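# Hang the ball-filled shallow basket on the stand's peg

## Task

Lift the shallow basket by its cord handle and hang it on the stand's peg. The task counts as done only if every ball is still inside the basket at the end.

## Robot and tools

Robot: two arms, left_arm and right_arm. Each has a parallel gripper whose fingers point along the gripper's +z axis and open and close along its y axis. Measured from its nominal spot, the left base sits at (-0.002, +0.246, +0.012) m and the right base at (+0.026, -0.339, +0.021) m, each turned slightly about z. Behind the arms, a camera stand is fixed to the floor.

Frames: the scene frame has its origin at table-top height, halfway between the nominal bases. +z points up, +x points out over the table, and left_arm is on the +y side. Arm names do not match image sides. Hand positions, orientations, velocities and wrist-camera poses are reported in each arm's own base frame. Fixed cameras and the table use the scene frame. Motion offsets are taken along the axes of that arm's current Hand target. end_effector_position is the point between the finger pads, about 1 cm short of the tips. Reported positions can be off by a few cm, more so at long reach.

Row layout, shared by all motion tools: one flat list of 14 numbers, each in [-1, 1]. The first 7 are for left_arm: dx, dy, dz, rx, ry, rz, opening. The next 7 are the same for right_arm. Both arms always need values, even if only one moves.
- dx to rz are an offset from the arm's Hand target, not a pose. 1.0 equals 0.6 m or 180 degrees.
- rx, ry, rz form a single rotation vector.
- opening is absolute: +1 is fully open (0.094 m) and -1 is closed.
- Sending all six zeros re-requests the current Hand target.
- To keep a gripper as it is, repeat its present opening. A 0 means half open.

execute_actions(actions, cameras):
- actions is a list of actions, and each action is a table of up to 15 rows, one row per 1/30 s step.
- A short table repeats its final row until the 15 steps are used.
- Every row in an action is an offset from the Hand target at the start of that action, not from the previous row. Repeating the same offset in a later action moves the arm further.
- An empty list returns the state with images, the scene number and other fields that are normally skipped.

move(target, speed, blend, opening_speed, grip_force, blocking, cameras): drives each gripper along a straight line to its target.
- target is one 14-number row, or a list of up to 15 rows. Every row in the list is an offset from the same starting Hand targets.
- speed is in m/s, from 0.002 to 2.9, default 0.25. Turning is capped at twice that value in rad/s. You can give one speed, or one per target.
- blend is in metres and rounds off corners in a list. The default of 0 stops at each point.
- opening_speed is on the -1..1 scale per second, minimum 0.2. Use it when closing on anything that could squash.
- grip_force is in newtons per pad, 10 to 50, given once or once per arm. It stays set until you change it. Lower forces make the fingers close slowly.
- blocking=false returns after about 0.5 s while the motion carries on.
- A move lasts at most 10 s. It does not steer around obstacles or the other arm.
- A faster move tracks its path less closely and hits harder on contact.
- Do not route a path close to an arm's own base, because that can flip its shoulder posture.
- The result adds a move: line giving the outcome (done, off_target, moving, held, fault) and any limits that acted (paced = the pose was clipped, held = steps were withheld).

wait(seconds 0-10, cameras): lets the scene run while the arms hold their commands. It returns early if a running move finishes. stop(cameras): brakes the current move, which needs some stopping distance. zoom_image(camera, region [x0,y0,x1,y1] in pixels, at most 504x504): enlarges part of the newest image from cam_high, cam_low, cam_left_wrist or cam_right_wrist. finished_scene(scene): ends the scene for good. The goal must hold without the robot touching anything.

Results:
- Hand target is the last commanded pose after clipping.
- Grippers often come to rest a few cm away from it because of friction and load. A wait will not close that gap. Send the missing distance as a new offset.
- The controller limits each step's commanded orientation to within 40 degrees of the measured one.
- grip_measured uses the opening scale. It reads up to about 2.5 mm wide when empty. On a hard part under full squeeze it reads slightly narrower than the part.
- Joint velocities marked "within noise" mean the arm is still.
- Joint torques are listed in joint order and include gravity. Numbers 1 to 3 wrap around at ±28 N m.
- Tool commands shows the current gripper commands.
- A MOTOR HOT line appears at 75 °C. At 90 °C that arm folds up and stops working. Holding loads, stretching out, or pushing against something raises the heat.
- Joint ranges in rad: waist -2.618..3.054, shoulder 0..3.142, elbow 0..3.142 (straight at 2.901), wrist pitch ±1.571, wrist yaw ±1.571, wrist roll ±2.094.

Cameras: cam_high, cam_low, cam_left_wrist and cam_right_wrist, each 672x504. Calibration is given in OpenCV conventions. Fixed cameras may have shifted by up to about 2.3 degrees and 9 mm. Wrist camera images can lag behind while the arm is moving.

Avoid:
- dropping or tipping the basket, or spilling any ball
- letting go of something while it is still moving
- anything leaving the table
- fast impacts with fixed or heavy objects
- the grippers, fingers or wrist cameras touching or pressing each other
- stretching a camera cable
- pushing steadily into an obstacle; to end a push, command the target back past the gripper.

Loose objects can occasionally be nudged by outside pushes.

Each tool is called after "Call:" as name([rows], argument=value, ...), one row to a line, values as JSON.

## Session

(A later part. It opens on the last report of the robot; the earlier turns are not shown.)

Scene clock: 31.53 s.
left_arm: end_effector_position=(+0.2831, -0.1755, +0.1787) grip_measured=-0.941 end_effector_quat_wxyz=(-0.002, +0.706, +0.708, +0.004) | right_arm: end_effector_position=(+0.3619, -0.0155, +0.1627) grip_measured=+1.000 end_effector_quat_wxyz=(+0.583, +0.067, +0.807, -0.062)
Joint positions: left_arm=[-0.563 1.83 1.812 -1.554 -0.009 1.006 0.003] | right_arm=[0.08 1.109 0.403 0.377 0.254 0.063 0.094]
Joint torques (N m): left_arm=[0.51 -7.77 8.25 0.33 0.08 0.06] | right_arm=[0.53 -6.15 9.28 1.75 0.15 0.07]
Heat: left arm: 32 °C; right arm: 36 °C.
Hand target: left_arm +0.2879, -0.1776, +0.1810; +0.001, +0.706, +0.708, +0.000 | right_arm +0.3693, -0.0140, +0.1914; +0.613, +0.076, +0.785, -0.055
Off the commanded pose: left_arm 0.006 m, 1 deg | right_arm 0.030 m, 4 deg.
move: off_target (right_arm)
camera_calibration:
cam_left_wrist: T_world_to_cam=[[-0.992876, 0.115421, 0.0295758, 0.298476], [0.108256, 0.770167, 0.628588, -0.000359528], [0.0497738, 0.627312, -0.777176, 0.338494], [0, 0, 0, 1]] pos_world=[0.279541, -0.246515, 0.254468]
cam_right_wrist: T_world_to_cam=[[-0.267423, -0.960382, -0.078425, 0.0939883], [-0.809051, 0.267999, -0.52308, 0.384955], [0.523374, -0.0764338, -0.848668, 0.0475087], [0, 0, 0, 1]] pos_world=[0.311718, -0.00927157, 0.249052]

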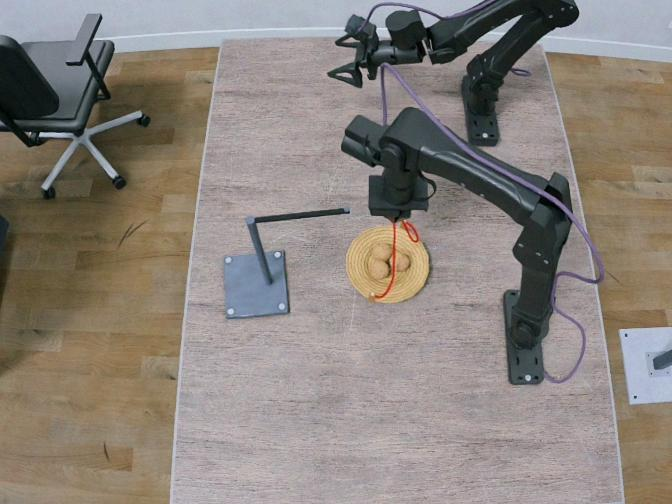

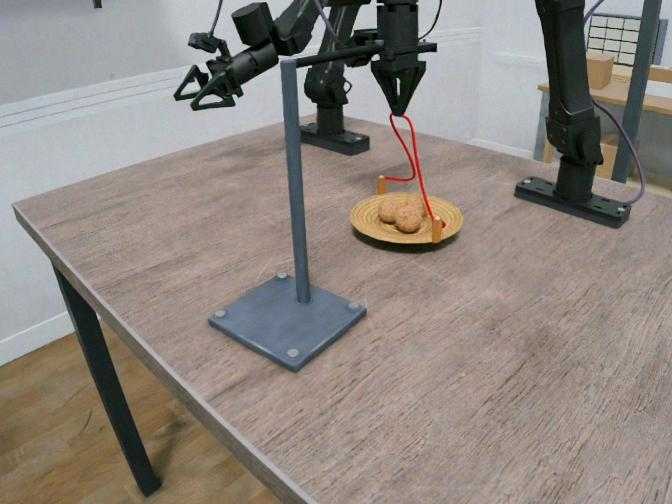

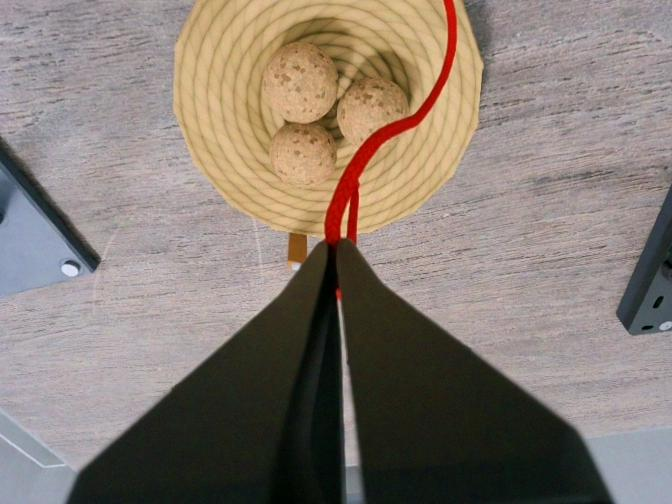

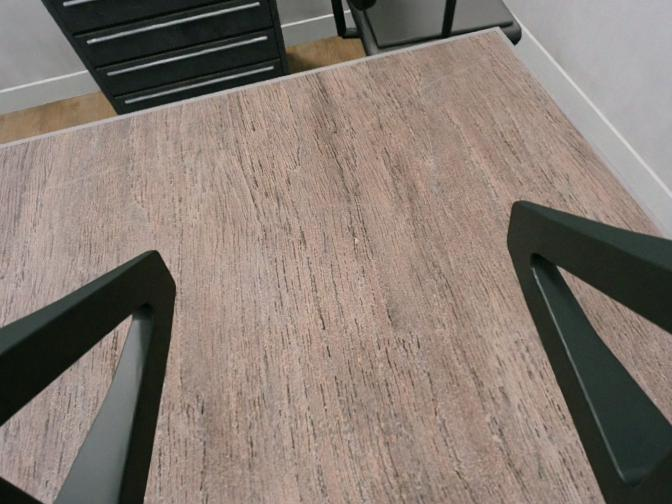

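Call:
move(target=[0.01,0,-0.03,0,0,0,-1,0,0,0,0,0,0,1], speed=0.03, cameras=["cam_low","cam_left_wrist"])

Call:
zoom_image(camera="cam_low", region=[320, 60, 520, 260])

Scene clock: 33.00 s.
left_arm: end_effector_position=(+0.2857, -0.1707, +0.1787) grip_measured=-0.941 end_effector_quat_wxyz=(-0.002, +0.704, +0.710, +0.004) | right_arm: end_effector_position=(+0.3619, -0.0155, +0.1627) grip_measured=+1.000 end_effector_quat_wxyz=(+0.583, +0.067, +0.807, -0.062)
Joint positions: left_arm=[-0.546 1.83 1.812 -1.556 -0.009 1.016 0.003] | right_arm=[0.08 1.109 0.403 0.377 0.254 0.063 0.094]
Joint torques (N m): left_arm=[0.39 -12.45 8.38 0.33 0.08 0.11] | right_arm=[0.7 -6 9.55 1.79 0.14 0.11]
Heat: left arm: 32 °C; right arm: 36 °C.
Hand target: left_arm +0.2879, -0.1716, +0.1990; +0.002, +0.706, +0.708, +0.001 | right_arm +0.3693, -0.0140, +0.1914; +0.613, +0.076, +0.785, -0.055
Off the commanded pose: left_arm 0.020 m, 1 deg | right_arm 0.030 m, 4 deg.
joint sent to its limit (left arm) — joint 4 (wrist pitch), lower limit. The joint targets are off in orientation, not in position.
move: off_target (left_arm, right_arm)
camera_calibration:
cam_left_wrist: T_world_to_cam=[[-0.993492, 0.109688, 0.0306963, 0.299515], [0.104486, 0.770352, 0.629, -0.00333219], [0.0453466, 0.628114, -0.776799, 0.33659], [0, 0, 0, 1]] pos_world=[0.282651, -0.241703, 0.254365]
Images, in order (width x height): cam_low 672x504, cam_left_wrist 672x504.

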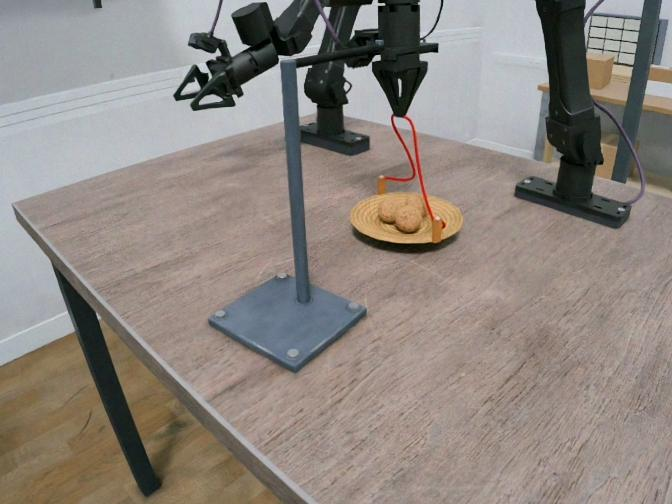

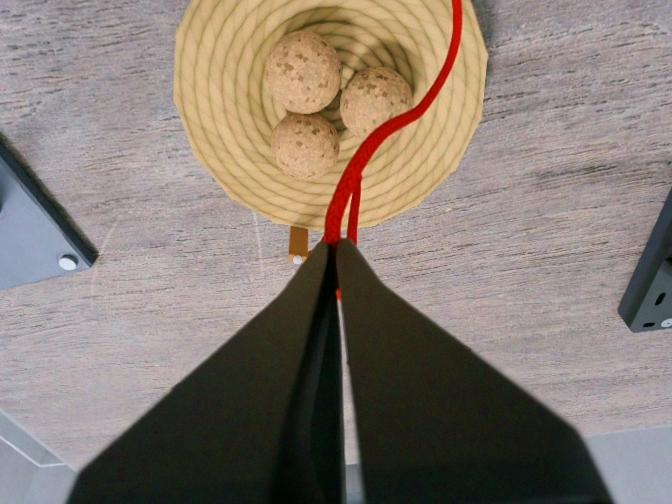

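Scaled by 2.520.

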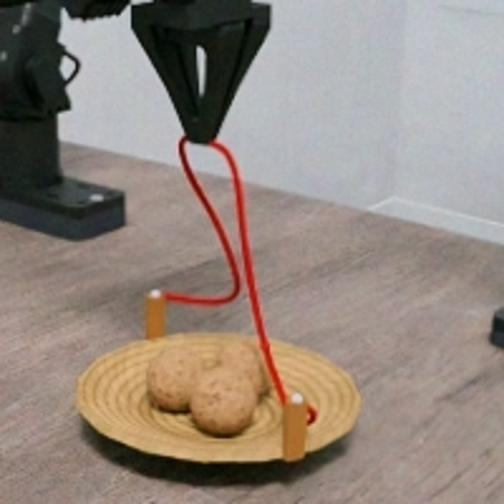

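Call:
move(target=[0,0,0.02,-0.1667,0,0,-1,0,0,0,0,0,0,1], speed=0.15, cameras=["cam_low","cam_left_wrist"])

Call:
zoom_image(camera="cam_low", region=[320, 60, 520, 260])

Scene clock: 35.93 s.
left_arm: end_effector_position=(+0.2883, -0.1719, +0.1758) grip_measured=-0.941 end_effector_quat_wxyz=(+0.160, +0.691, +0.682, +0.179) | right_arm: end_effector_position=(+0.3619, -0.0155, +0.1627) grip_measured=+1.000 end_effector_quat_wxyz=(+0.583, +0.067, +0.807, -0.062)
Joint positions: left_arm=[-0.715 1.469 1.307 -1.044 -0.329 0.93 0.003] | right_arm=[0.08 1.109 0.403 0.377 0.254 0.063 0.094]
Joint torques (N m): left_arm=[-0.4 -10.04 5.27 1.26 -0.25 -0.11] | right_arm=[0.64 -5.96 9.66 1.75 0.17 0.11]
Heat: left arm: 32 °C; right arm: 36 °C.
Hand target: left_arm +0.2878, -0.1717, +0.1870; +0.184, +0.682, +0.684, +0.184 | right_arm +0.3693, -0.0140, +0.1914; +0.613, +0.076, +0.785, -0.055
Off the commanded pose: left_arm 0.011 m, 3 deg | right_arm 0.030 m, 4 deg.
move: off_target (left_arm, right_arm)
camera_calibration:
cam_left_wrist: T_world_to_cam=[[-0.892017, 0.135824, -0.431113, 0.358605], [-0.186284, 0.758547, 0.624424, 0.0817588], [0.411831, 0.637306, -0.651334, 0.208747], [0, 0, 0, 1]] pos_world=[0.249143, -0.24376, 0.239511]
Images, in order (width x height): cam_low 672x504, cam_left_wrist 672x504.

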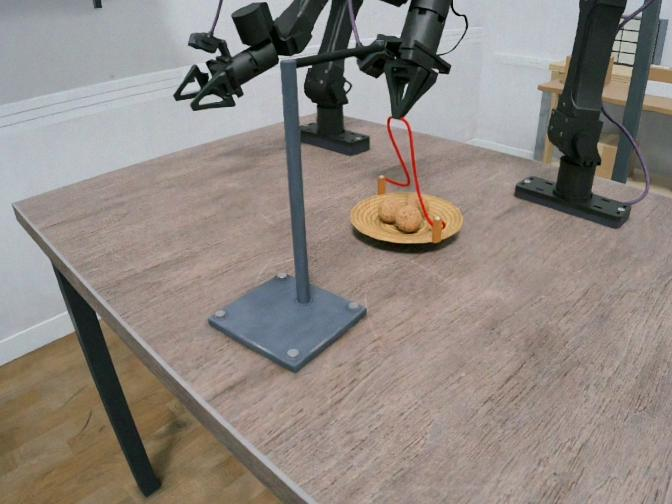

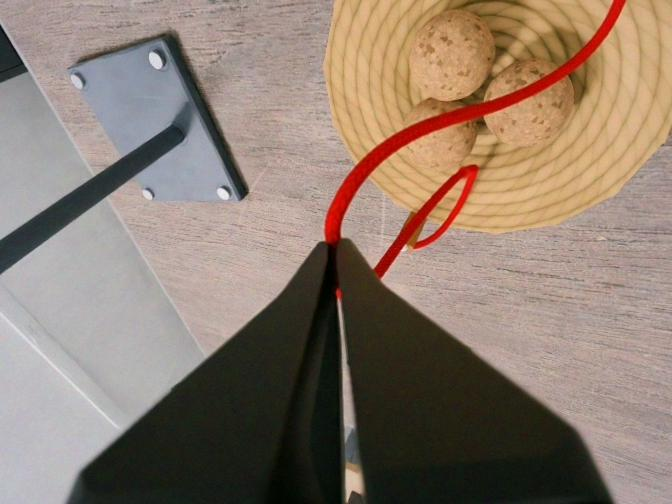

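Scaled by 2.520.

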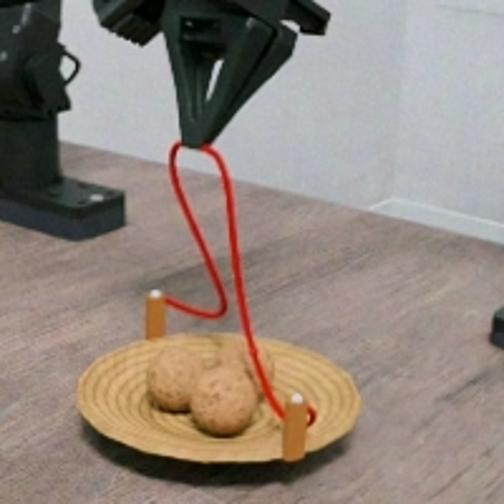

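Call:
move(target=[0,0.025,-0.045,0,0,0,-1,0,0,0,0,0,0,1], speed=0.03, cameras=["cam_low","cam_left_wrist"])

Call:
zoom_image(camera="cam_low", region=[320, 60, 520, 260])

Scene clock: 37.77 s.
left_arm: end_effector_position=(+0.2847, -0.1685, +0.1984) grip_measured=-0.941 end_effector_quat_wxyz=(+0.156, +0.691, +0.682, +0.179) | right_arm: end_effector_position=(+0.3619, -0.0155, +0.1627) grip_measured=+1.000 end_effector_quat_wxyz=(+0.583, +0.067, +0.807, -0.062)
Joint positions: left_arm=[-0.715 1.469 1.4 -1.146 -0.33 0.929 0.003] | right_arm=[0.08 1.109 0.403 0.377 0.254 0.063 0.094]
Joint torques (N m): left_arm=[-0.51 -8.5 9.2 1.05 -0.25 -0.11] | right_arm=[0.68 -5.94 9.81 1.79 0.11 0.13]
Heat: left arm: 32 °C; right arm: 36 °C.
Hand target: left_arm +0.2873, -0.1717, +0.2179; +0.184, +0.682, +0.684, +0.184 | right_arm +0.3693, -0.0140, +0.1914; +0.613, +0.076, +0.785, -0.055
Off the commanded pose: left_arm 0.020 m, 3 deg | right_arm 0.030 m, 4 deg.
move: off_target (left_arm, right_arm)
camera_calibration:
cam_left_wrist: T_world_to_cam=[[-0.894714, 0.137191, -0.425047, 0.364548], [-0.183634, 0.754509, 0.630076, 0.0618447], [0.407143, 0.641791, -0.649877, 0.224666], [0, 0, 0, 1]] pos_world=[0.246052, -0.240864, 0.261989]
Images, in order (width x height): cam_low 672x504, cam_left_wrist 672x504.

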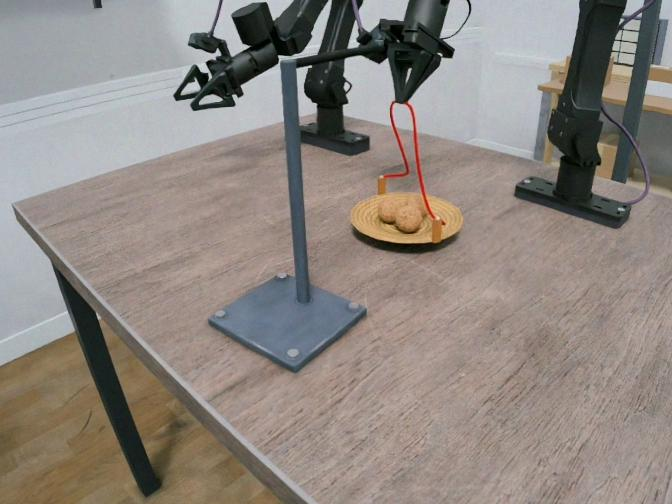

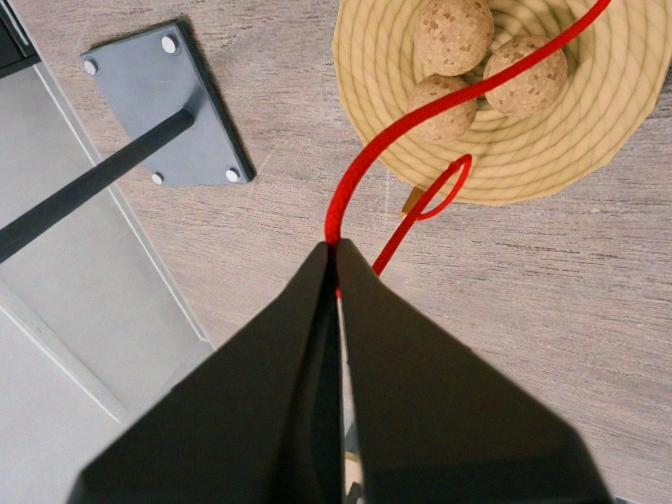

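Scaled by 2.520.

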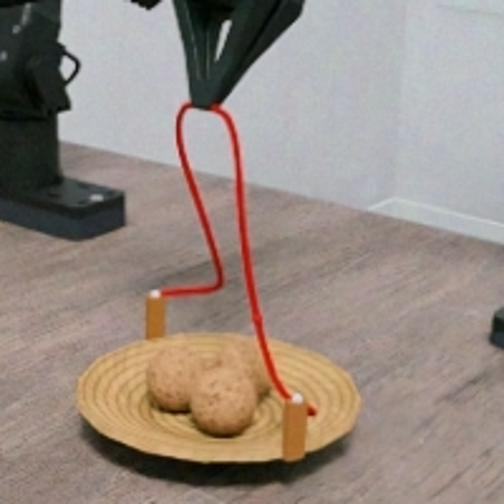

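Call:
move(target=[0,0.017,-0.029,0,0,0,-1,0,0,0,0,0,0,1], speed=0.03, cameras=["cam_low","cam_left_wrist","cam_high"])

Call:
zoom_image(camera="cam_low", region=[320, 60, 520, 260])

Scene clock: 39.17 s.
left_arm: end_effector_position=(+0.2842, -0.1680, +0.2256) grip_measured=-0.941 end_effector_quat_wxyz=(+0.167, +0.689, +0.682, +0.180) | right_arm: end_effector_position=(+0.3619, -0.0155, +0.1627) grip_measured=+1.000 end_effector_quat_wxyz=(+0.583, +0.067, +0.807, -0.062)
Joint positions: left_arm=[-0.715 1.469 1.503 -1.227 -0.33 0.929 0.003] | right_arm=[0.08 1.109 0.403 0.377 0.254 0.063 0.094]
Joint torques (N m): left_arm=[-0.51 -6.48 9.02 1.11 -0.25 -0.11] | right_arm=[0.51 -6.02 9.32 1.72 0.15 0.09]
Heat: left arm: 32 °C; right arm: 36 °C.
Hand target: left_arm +0.2873, -0.1716, +0.2380; +0.184, +0.682, +0.684, +0.184 | right_arm +0.3693, -0.0140, +0.1914; +0.613, +0.076, +0.785, -0.055
Off the commanded pose: left_arm 0.013 m, 2 deg | right_arm 0.030 m, 4 deg.
move: off_target (left_arm, right_arm)
camera_calibration:
cam_left_wrist: T_world_to_cam=[[-0.887488, 0.130911, -0.441845, 0.376214], [-0.194005, 0.763557, 0.615908, 0.0519209], [0.418003, 0.632331, -0.652251, 0.238094], [0, 0, 0, 1]] pos_world=[0.244435, -0.239449, 0.289546]
Images, in order (width x height): cam_high 672x504, cam_low 672x504, cam_left_wrist 672x504.

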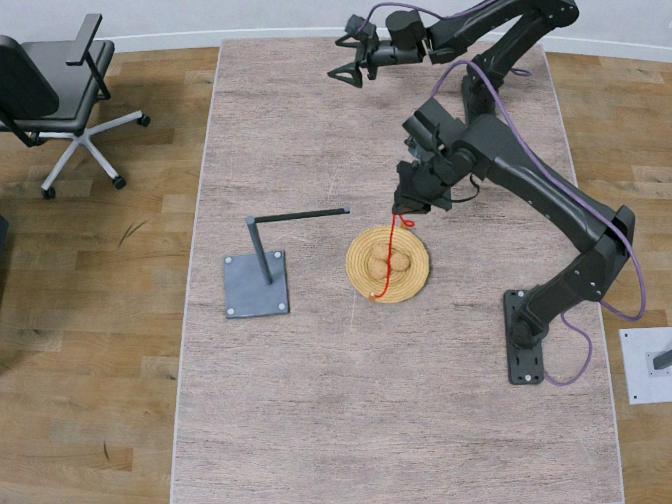

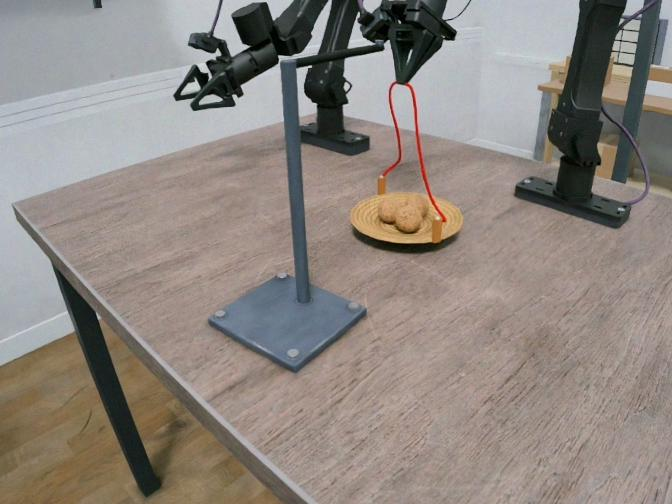

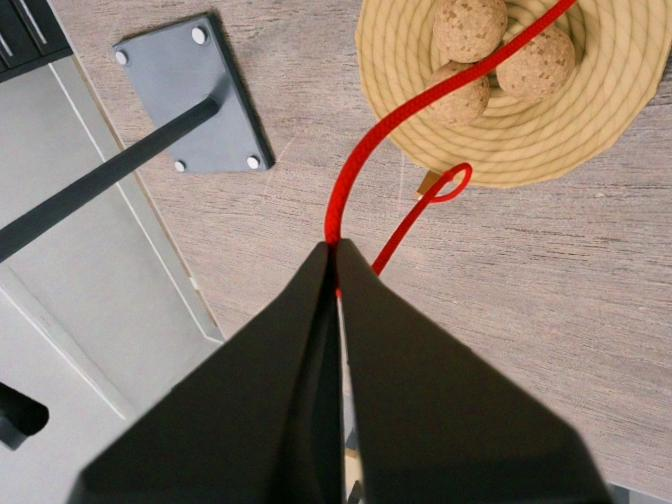

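Scaled by 2.520.

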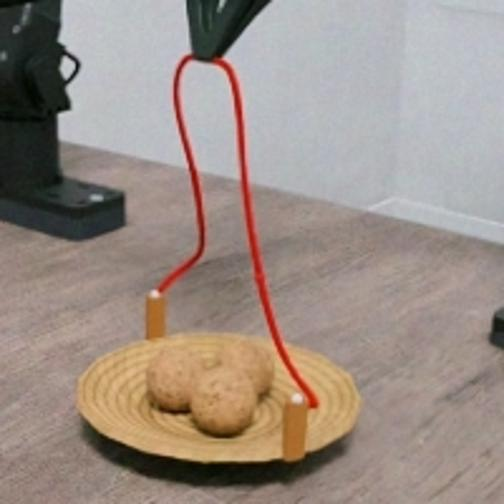

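Call:
move(target=[0,0.012,-0.022,0,0,0,-1,0,0,0,0,0,0,1], speed=0.03, cameras=["cam_low","cam_high"])

Call:
zoom_image(camera="cam_low", region=[320, 60, 520, 260])

Scene clock: 40.37 s.
left_arm: end_effector_position=(+0.2826, -0.1674, +0.2448) grip_measured=-0.941 end_effector_quat_wxyz=(+0.173, +0.688, +0.682, +0.181) | right_arm: end_effector_position=(+0.3619, -0.0155, +0.1627) grip_measured=+1.000 end_effector_quat_wxyz=(+0.583, +0.067, +0.807, -0.062)
Joint positions: left_arm=[-0.717 1.474 1.582 -1.288 -0.33 0.929 0.003] | right_arm=[0.08 1.109 0.403 0.377 0.254 0.063 0.094]
Joint torques (N m): left_arm=[-0.42 -5.2 8.98 1.12 -0.26 -0.12] | right_arm=[0.54 -5.74 9.54 1.81 0.11 0.1]
Heat: left arm: 32 °C; right arm: 36 °C.
Hand target: left_arm +0.2870, -0.1715, +0.2531; +0.184, +0.682, +0.684, +0.184 | right_arm +0.3693, -0.0140, +0.1914; +0.613, +0.076, +0.785, -0.055
Off the commanded pose: left_arm 0.010 m, 1 deg | right_arm 0.030 m, 4 deg.
move: off_target (right_arm)
Images, in order (width x height): cam_high 672x504, cam_low 672x504.

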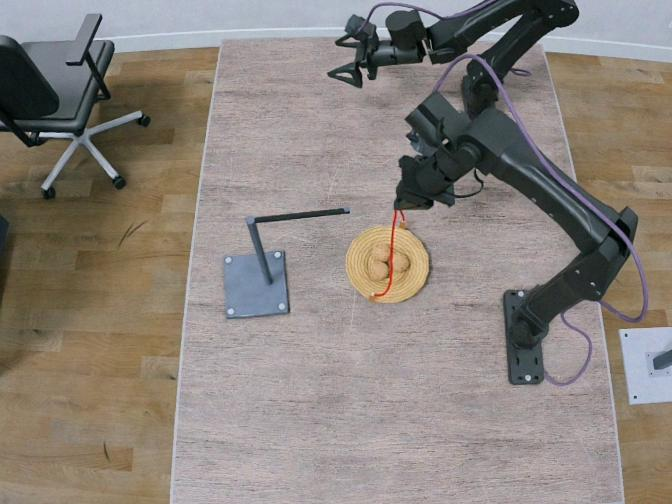

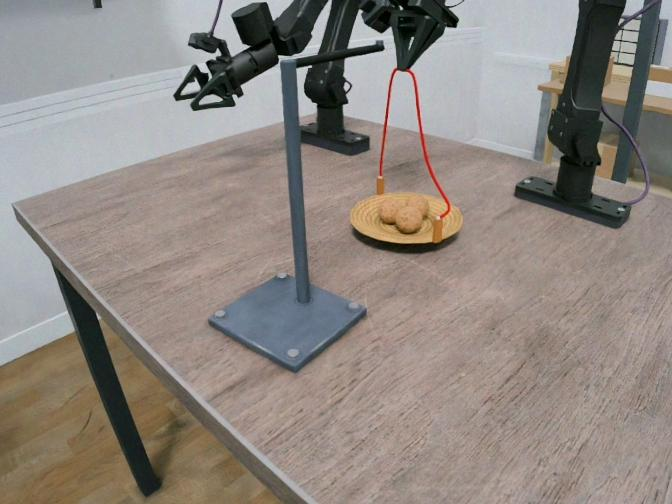

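Scaled by 2.520.

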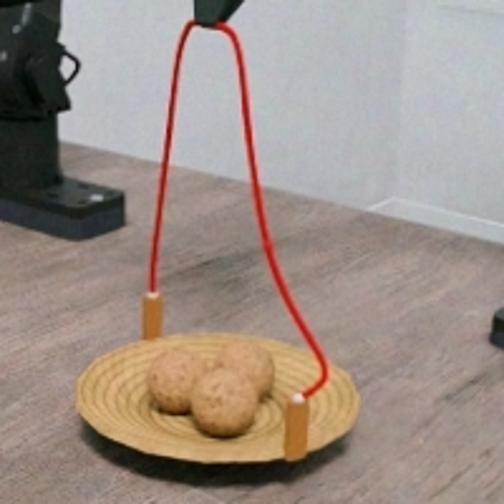

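Call:
move(target=[-0.012,0.006,-0.01,0,0,0,-1,0,0,0,0,0,0,1], speed=0.03, cameras=["cam_low","cam_high","cam_left_wrist"])

Call:
zoom_image(camera="cam_low", region=[320, 40, 520, 260])

Scene clock: 41.57 s.
left_arm: end_effector_position=(+0.2821, -0.1749, +0.2512) grip_measured=-0.941 end_effector_quat_wxyz=(+0.172, +0.689, +0.681, +0.179) | right_arm: end_effector_position=(+0.3619, -0.0155, +0.1627) grip_measured=+1.000 end_effector_quat_wxyz=(+0.583, +0.067, +0.807, -0.062)
Joint positions: left_arm=[-0.737 1.504 1.639 -1.325 -0.334 0.91 0.003] | right_arm=[0.08 1.109 0.403 0.377 0.254 0.063 0.094]
Joint torques (N m): left_arm=[-0.42 -5.39 9.02 1.12 -0.28 -0.13] | right_arm=[0.59 -5.93 9.33 1.77 0.15 0.11]
Heat: left arm: 32 °C; right arm: 36 °C.
Hand target: left_arm +0.2871, -0.1788, +0.2600; +0.184, +0.682, +0.684, +0.184 | right_arm +0.3693, -0.0140, +0.1914; +0.613, +0.076, +0.785, -0.055
Off the commanded pose: left_arm 0.011 m, 2 deg | right_arm 0.030 m, 4 deg.
move: off_target (left_arm, right_arm)
camera_calibration:
cam_left_wrist: T_world_to_cam=[[-0.8845, 0.130033, -0.448053, 0.387227], [-0.194837, 0.769662, 0.607995, 0.0443134], [0.423909, 0.625069, -0.655431, 0.257872], [0, 0, 0, 1]] pos_world=[0.241822, -0.245646, 0.315573]
Images, in order (width x height): cam_high 672x504, cam_low 672x504, cam_left_wrist 672x504.

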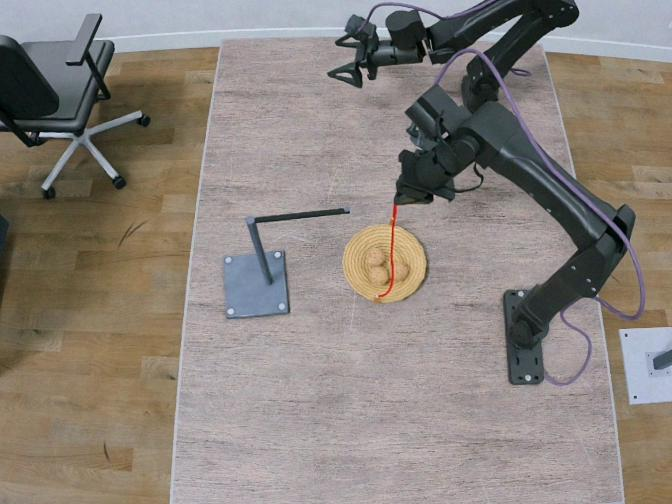

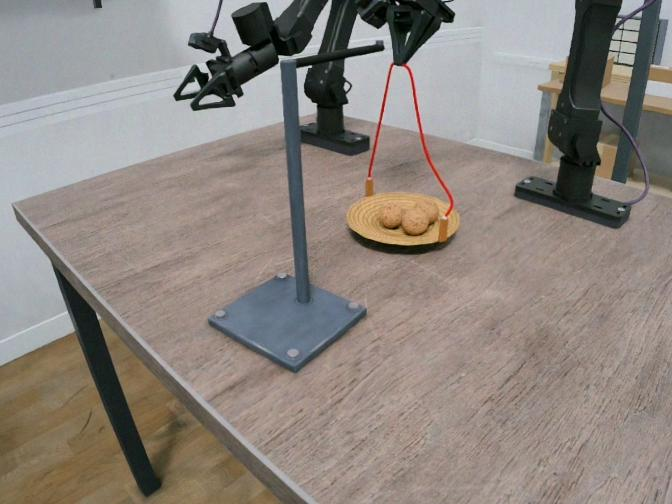

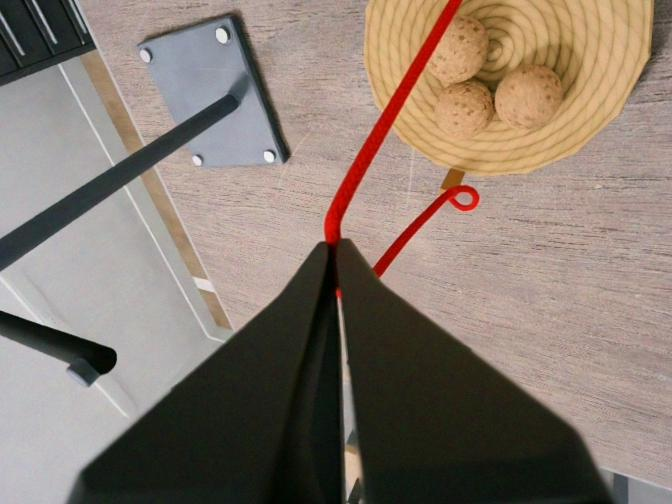

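Scaled by 2.291.

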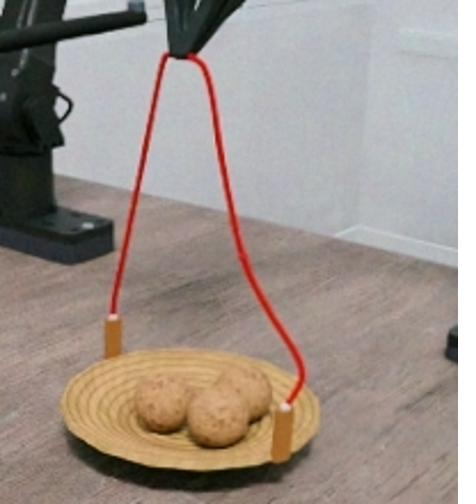

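Call:
move(target=[0.018,0.015,-0.026,0,0,0,-1,0,0,0,0,0,0,1], speed=0.025, cameras=["cam_low","cam_high","cam_left_wrist"])

Call:
zoom_image(camera="cam_low", region=[320, 40, 520, 260])

Scene clock: 43.17 s.
left_arm: end_effector_position=(+0.2799, -0.1644, +0.2689) grip_measured=-0.941 end_effector_quat_wxyz=(+0.170, +0.686, +0.684, +0.181) | right_arm: end_effector_position=(+0.3619, -0.0155, +0.1627) grip_measured=+1.000 end_effector_quat_wxyz=(+0.583, +0.067, +0.807, -0.062)
Joint positions: left_arm=[-0.717 1.504 1.716 -1.399 -0.333 0.921 0.003] | right_arm=[0.08 1.109 0.403 0.377 0.254 0.063 0.094]
Joint torques (N m): left_arm=[0.38 -5.07 9.11 1.19 -0.18 0.05] | right_arm=[0.64 -6 9.44 1.79 0.11 0.08]
Heat: left arm: 33 °C; right arm: 36 °C.
Hand target: left_arm +0.2870, -0.1680, +0.2780; +0.184, +0.682, +0.684, +0.184 | right_arm +0.3693, -0.0140, +0.1914; +0.613, +0.076, +0.785, -0.055
Off the commanded pose: left_arm 0.012 m, 2 deg | right_arm 0.030 m, 4 deg.
move: off_target (left_arm, right_arm)
camera_calibration:
cam_left_wrist: T_world_to_cam=[[-0.885612, 0.123045, -0.44783, 0.39089], [-0.202469, 0.765519, 0.610727, 0.0258233], [0.417969, 0.631538, -0.65304, 0.265965], [0, 0, 0, 1]] pos_world=[0.24024, -0.235832, 0.332967]
Images, in order (width x height): cam_high 672x504, cam_low 672x504, cam_left_wrist 672x504.

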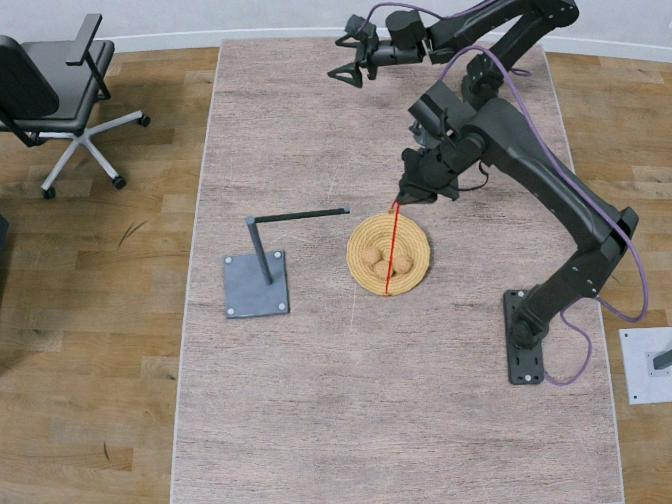

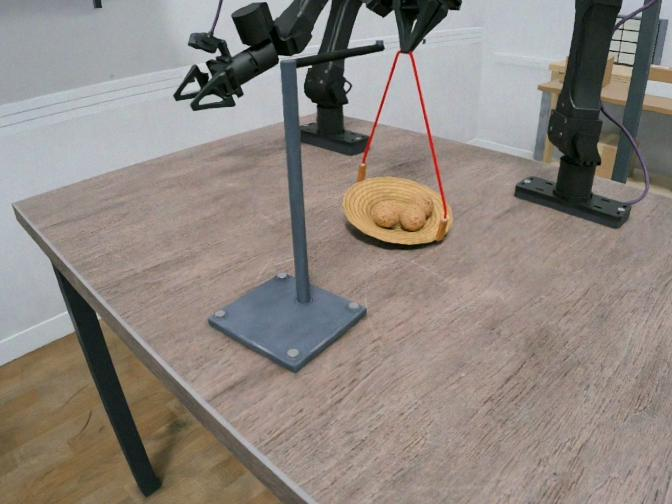

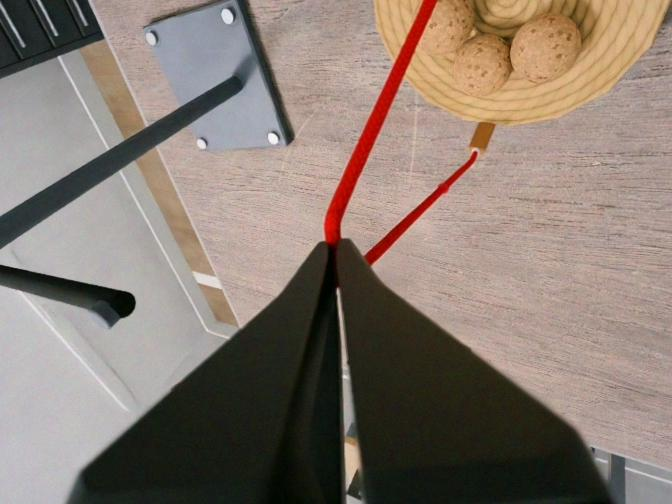

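Scaled by 2.291.

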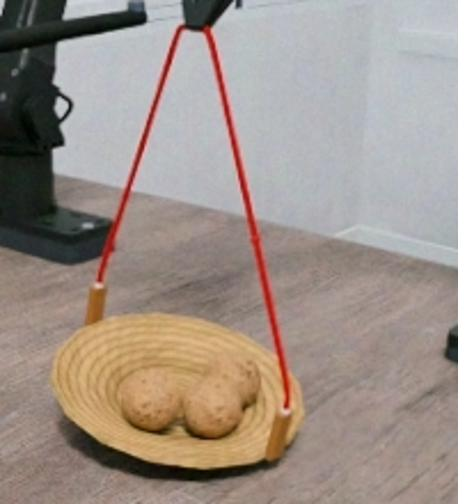

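Call:
move(target=[0.01,0.015,-0.026,0,0,0,-1,0,0,0,0,0,0,1], speed=0.025, cameras=["cam_low","cam_high","cam_left_wrist"])

Call:
zoom_image(camera="cam_low", region=[320, 40, 520, 260])

Scene clock: 45.00 s.
left_arm: end_effector_position=(+0.2801, -0.1592, +0.2855) grip_measured=-0.941 end_effector_quat_wxyz=(+0.167, +0.687, +0.684, +0.180) | right_arm: end_effector_position=(+0.3619, -0.0155, +0.1627) grip_measured=+1.000 end_effector_quat_wxyz=(+0.583, +0.067, +0.807, -0.062)
Joint positions: left_arm=[-0.7 1.53 1.818 -1.477 -0.325 0.938 0.003] | right_arm=[0.08 1.109 0.403 0.377 0.254 0.063 0.094]
Joint torques (N m): left_arm=[0.42 -5.56 8.87 1.24 -0.19 0.05] | right_arm=[0.76 -6.05 9.62 1.75 0.18 0.06]
Heat: left arm: 33 °C; right arm: 36 °C.
Hand target: left_arm +0.2869, -0.1619, +0.2961; +0.184, +0.682, +0.684, +0.184 | right_arm +0.3693, -0.0140, +0.1914; +0.613, +0.076, +0.785, -0.055
Off the commanded pose: left_arm 0.013 m, 2 deg | right_arm 0.030 m, 4 deg.
move: off_target (left_arm, right_arm)
camera_calibration:
cam_left_wrist: T_world_to_cam=[[-0.888512, 0.125609, -0.441325, 0.397241], [-0.19767, 0.7632, 0.615184, 0.00867137], [0.414092, 0.633836, -0.653284, 0.274871], [0, 0, 0, 1]] pos_world=[0.240846, -0.230738, 0.349547]
Images, in order (width x height): cam_high 672x504, cam_low 672x504, cam_left_wrist 672x504.

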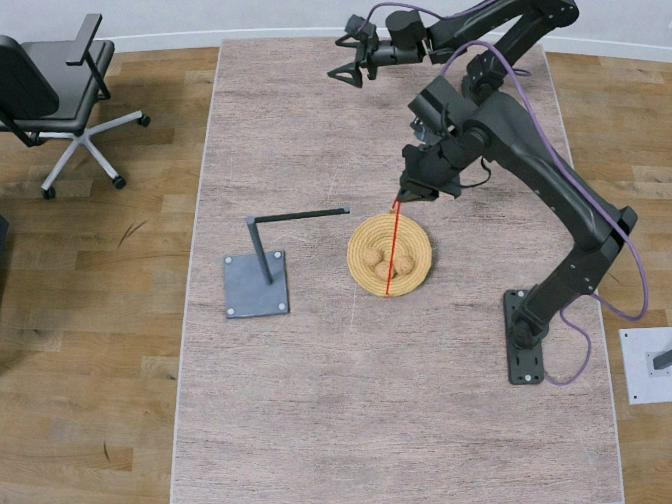

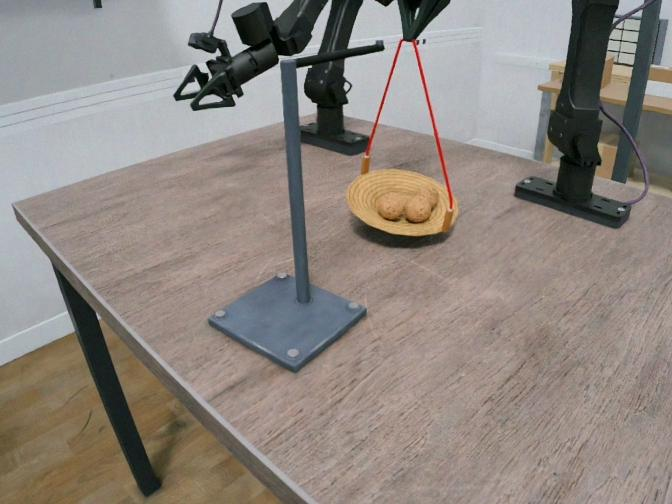

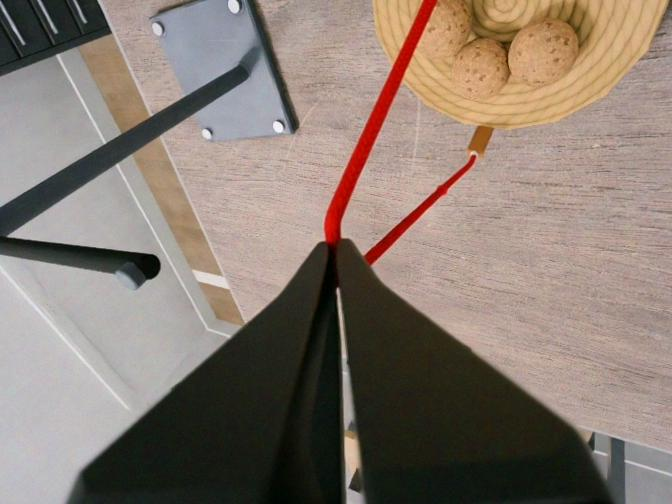

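Scaled by 2.291.

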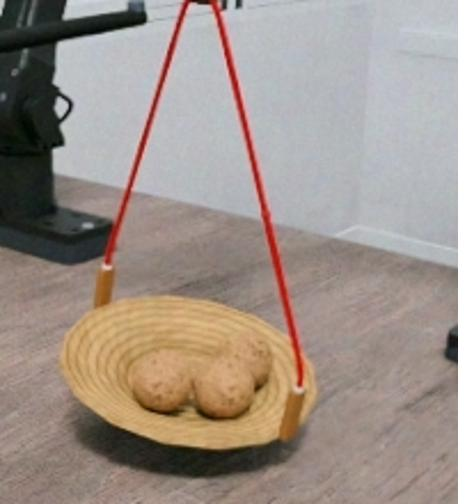

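Call:
move([
  [0.012,0.062,-0.107,0,0,0,-1,0,0,0,0,0,0,1],
  [0.048,0.08,-0.096,0,0,0,-1,0,0,0,0,0,0,1],
], speed=0.035, blend=[0.01,0], cameras=["cam_low","cam_high","cam_left_wrist"])

Scene clock: 49.17 s.
left_arm: end_effector_position=(+0.2989, -0.1339, +0.3504) grip_measured=-0.941 end_effector_quat_wxyz=(+0.217, +0.684, +0.668, +0.197) | right_arm: end_effector_position=(+0.3619, -0.0155, +0.1627) grip_measured=+1.000 end_effector_quat_wxyz=(+0.583, +0.067, +0.807, -0.062)
Joint positions: left_arm=[-0.578 1.575 2.116 -1.58 -0.282 1.093 0.003] | right_arm=[0.08 1.109 0.403 0.377 0.254 0.063 0.094]
Joint torques (N m): left_arm=[0.29 -7.6 7.9 1.56 -0.11 0.03] | right_arm=[0.43 -6.05 9.11 1.75 0.15 0.08]
Heat: left arm: 33 °C; right arm: 36 °C.
Hand target: left_arm +0.2994, -0.1330, +0.3700; +0.184, +0.682, +0.684, +0.184 | right_arm +0.3693, -0.0140, +0.1914; +0.613, +0.076, +0.785, -0.055
Off the commanded pose: left_arm 0.020 m, 4 deg | right_arm 0.030 m, 4 deg.
joint read past its limit (left arm) — joint 4 (wrist pitch), lower limit.
joint sent to its limit (left arm) — joint 4 (wrist pitch), lower limit. The joint targets are off in orientation, not in position.
move: off_target (left_arm, right_arm)
camera_calibration:
cam_left_wrist: T_world_to_cam=[[-0.835912, 0.131576, -0.532859, 0.456547], [-0.232991, 0.793963, 0.561549, -0.0133804], [0.496957, 0.593557, -0.633027, 0.256245], [0, 0, 0, 1]] pos_world=[0.251173, -0.201543, 0.412999]
Images, in order (width x height): cam_high 672x504, cam_low 672x504, cam_left_wrist 672x504.

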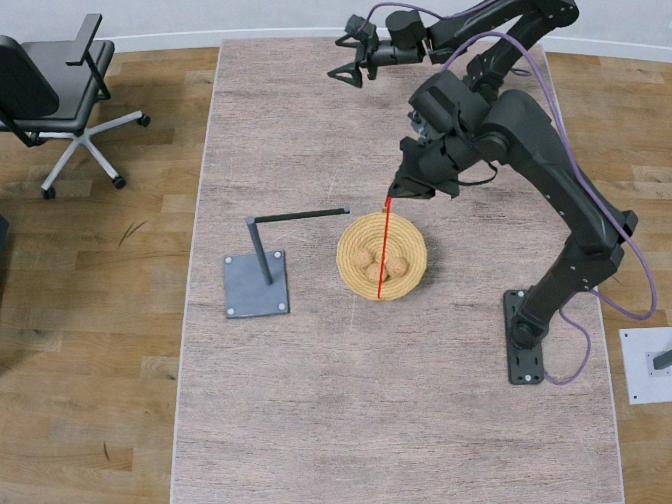

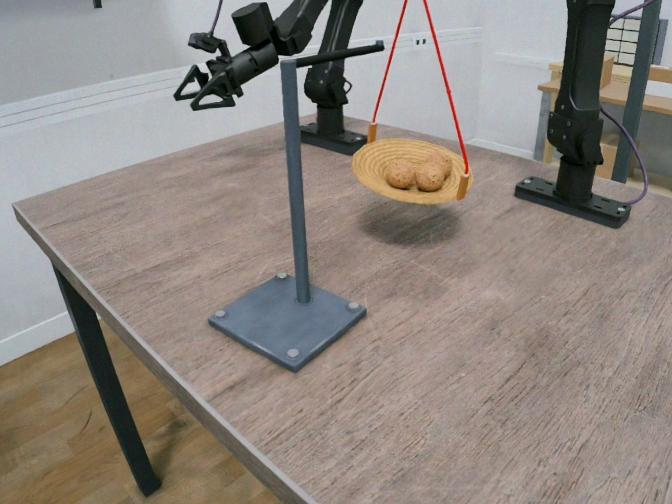

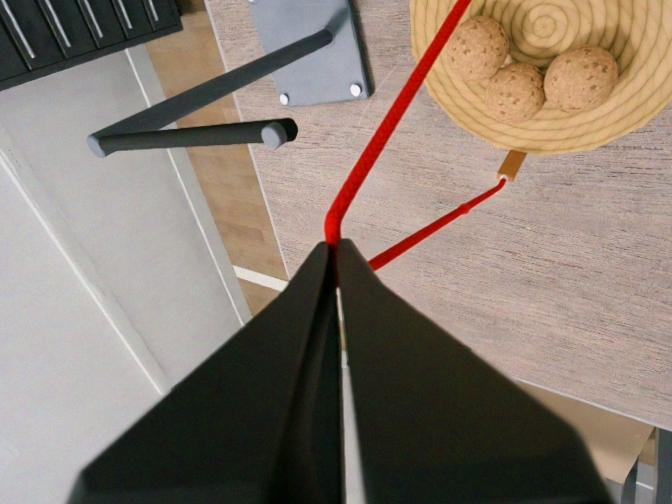

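Call:
move(target=[-0.007,0.149,0.077,-0.044,0,0,-1,0,0,0,0,0,0,1], speed=0.04, cameras=["cam_low","cam_high","cam_left_wrist"])

Call:
zoom_image(camera="cam_low", region=[260, 0, 480, 220])

Scene clock: 52.67 s.
left_arm: end_effector_position=(+0.3929, -0.1361, +0.3648) grip_measured=-0.941 end_effector_quat_wxyz=(+0.237, +0.670, +0.664, +0.233) | right_arm: end_effector_position=(+0.3619, -0.0155, +0.1627) grip_measured=+1.000 end_effector_quat_wxyz=(+0.583, +0.067, +0.807, -0.062)
Joint positions: left_arm=[-0.452 1.916 2.559 -1.585 -0.27 1.217 0.003] | right_arm=[0.08 1.109 0.403 0.377 0.254 0.063 0.094]
Joint torques (N m): left_arm=[0.36 -8.06 7.42 1.75 -0.14 0.05] | right_arm=[0.75 -5.98 9.54 1.75 0.13 0.11]
Heat: left arm: 33 °C; right arm: 37 °C.
Hand target: left_arm +0.3999, -0.1369, +0.3749; +0.231, +0.667, +0.670, +0.231 | right_arm +0.3693, -0.0140, +0.1914; +0.613, +0.076, +0.785, -0.055
Off the commanded pose: left_arm 0.012 m, 1 deg | right_arm 0.030 m, 4 deg.
joint read past its limit (left arm) — joint 4 (wrist pitch), lower limit.
joint sent to its limit (left arm) — joint 4 (wrist pitch), lower limit. The joint targets are off in orientation, not in position.
move: off_target (left_arm, right_arm)
camera_calibration:
cam_left_wrist: T_world_to_cam=[[-0.791724, 0.125264, -0.597898, 0.548529], [-0.294715, 0.77899, 0.553459, 0.0273708], [0.535085, 0.614397, -0.579828, 0.18848], [0, 0, 0, 1]] pos_world=[0.341498, -0.205834, 0.422102]
Images, in order (width x height): cam_high 672x504, cam_low 672x504, cam_left_wrist 672x504.

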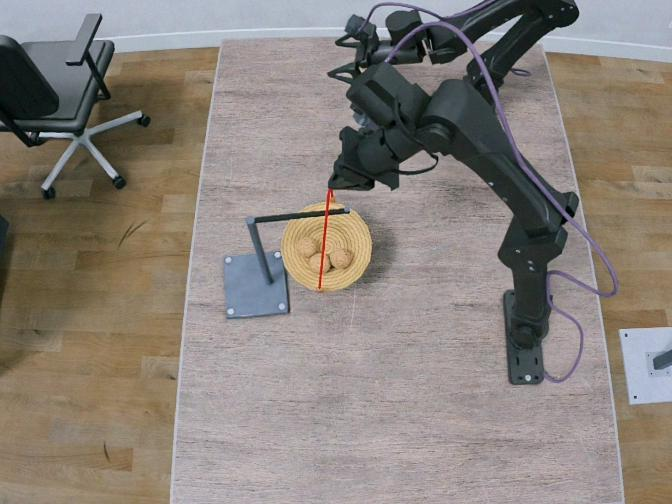

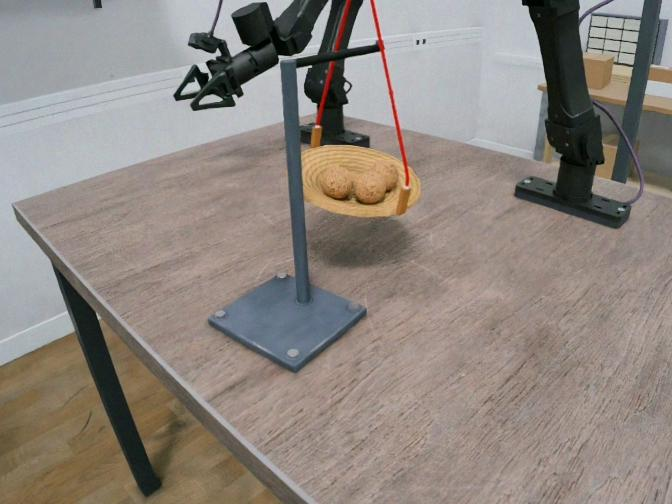

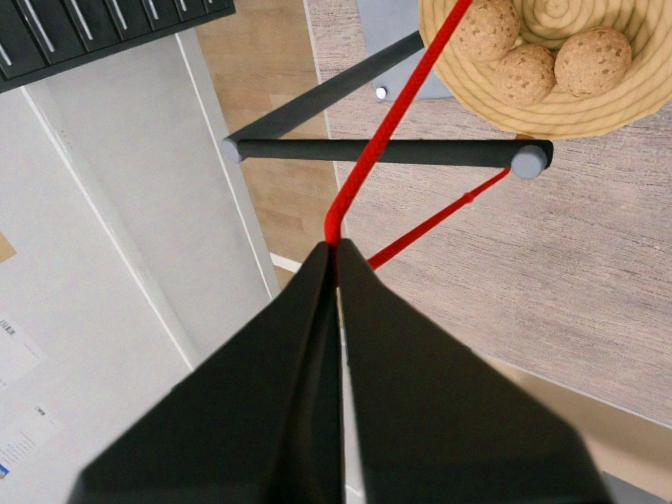

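Scaled by 2.291.

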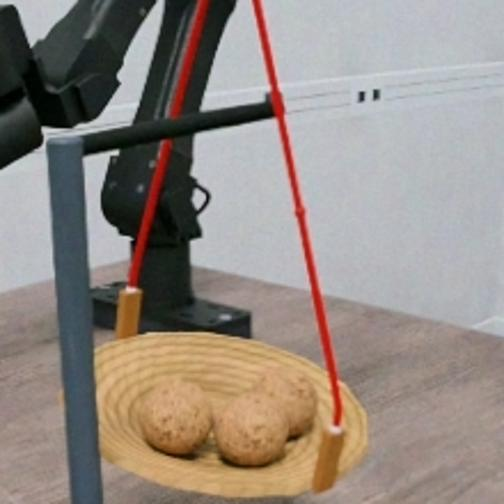

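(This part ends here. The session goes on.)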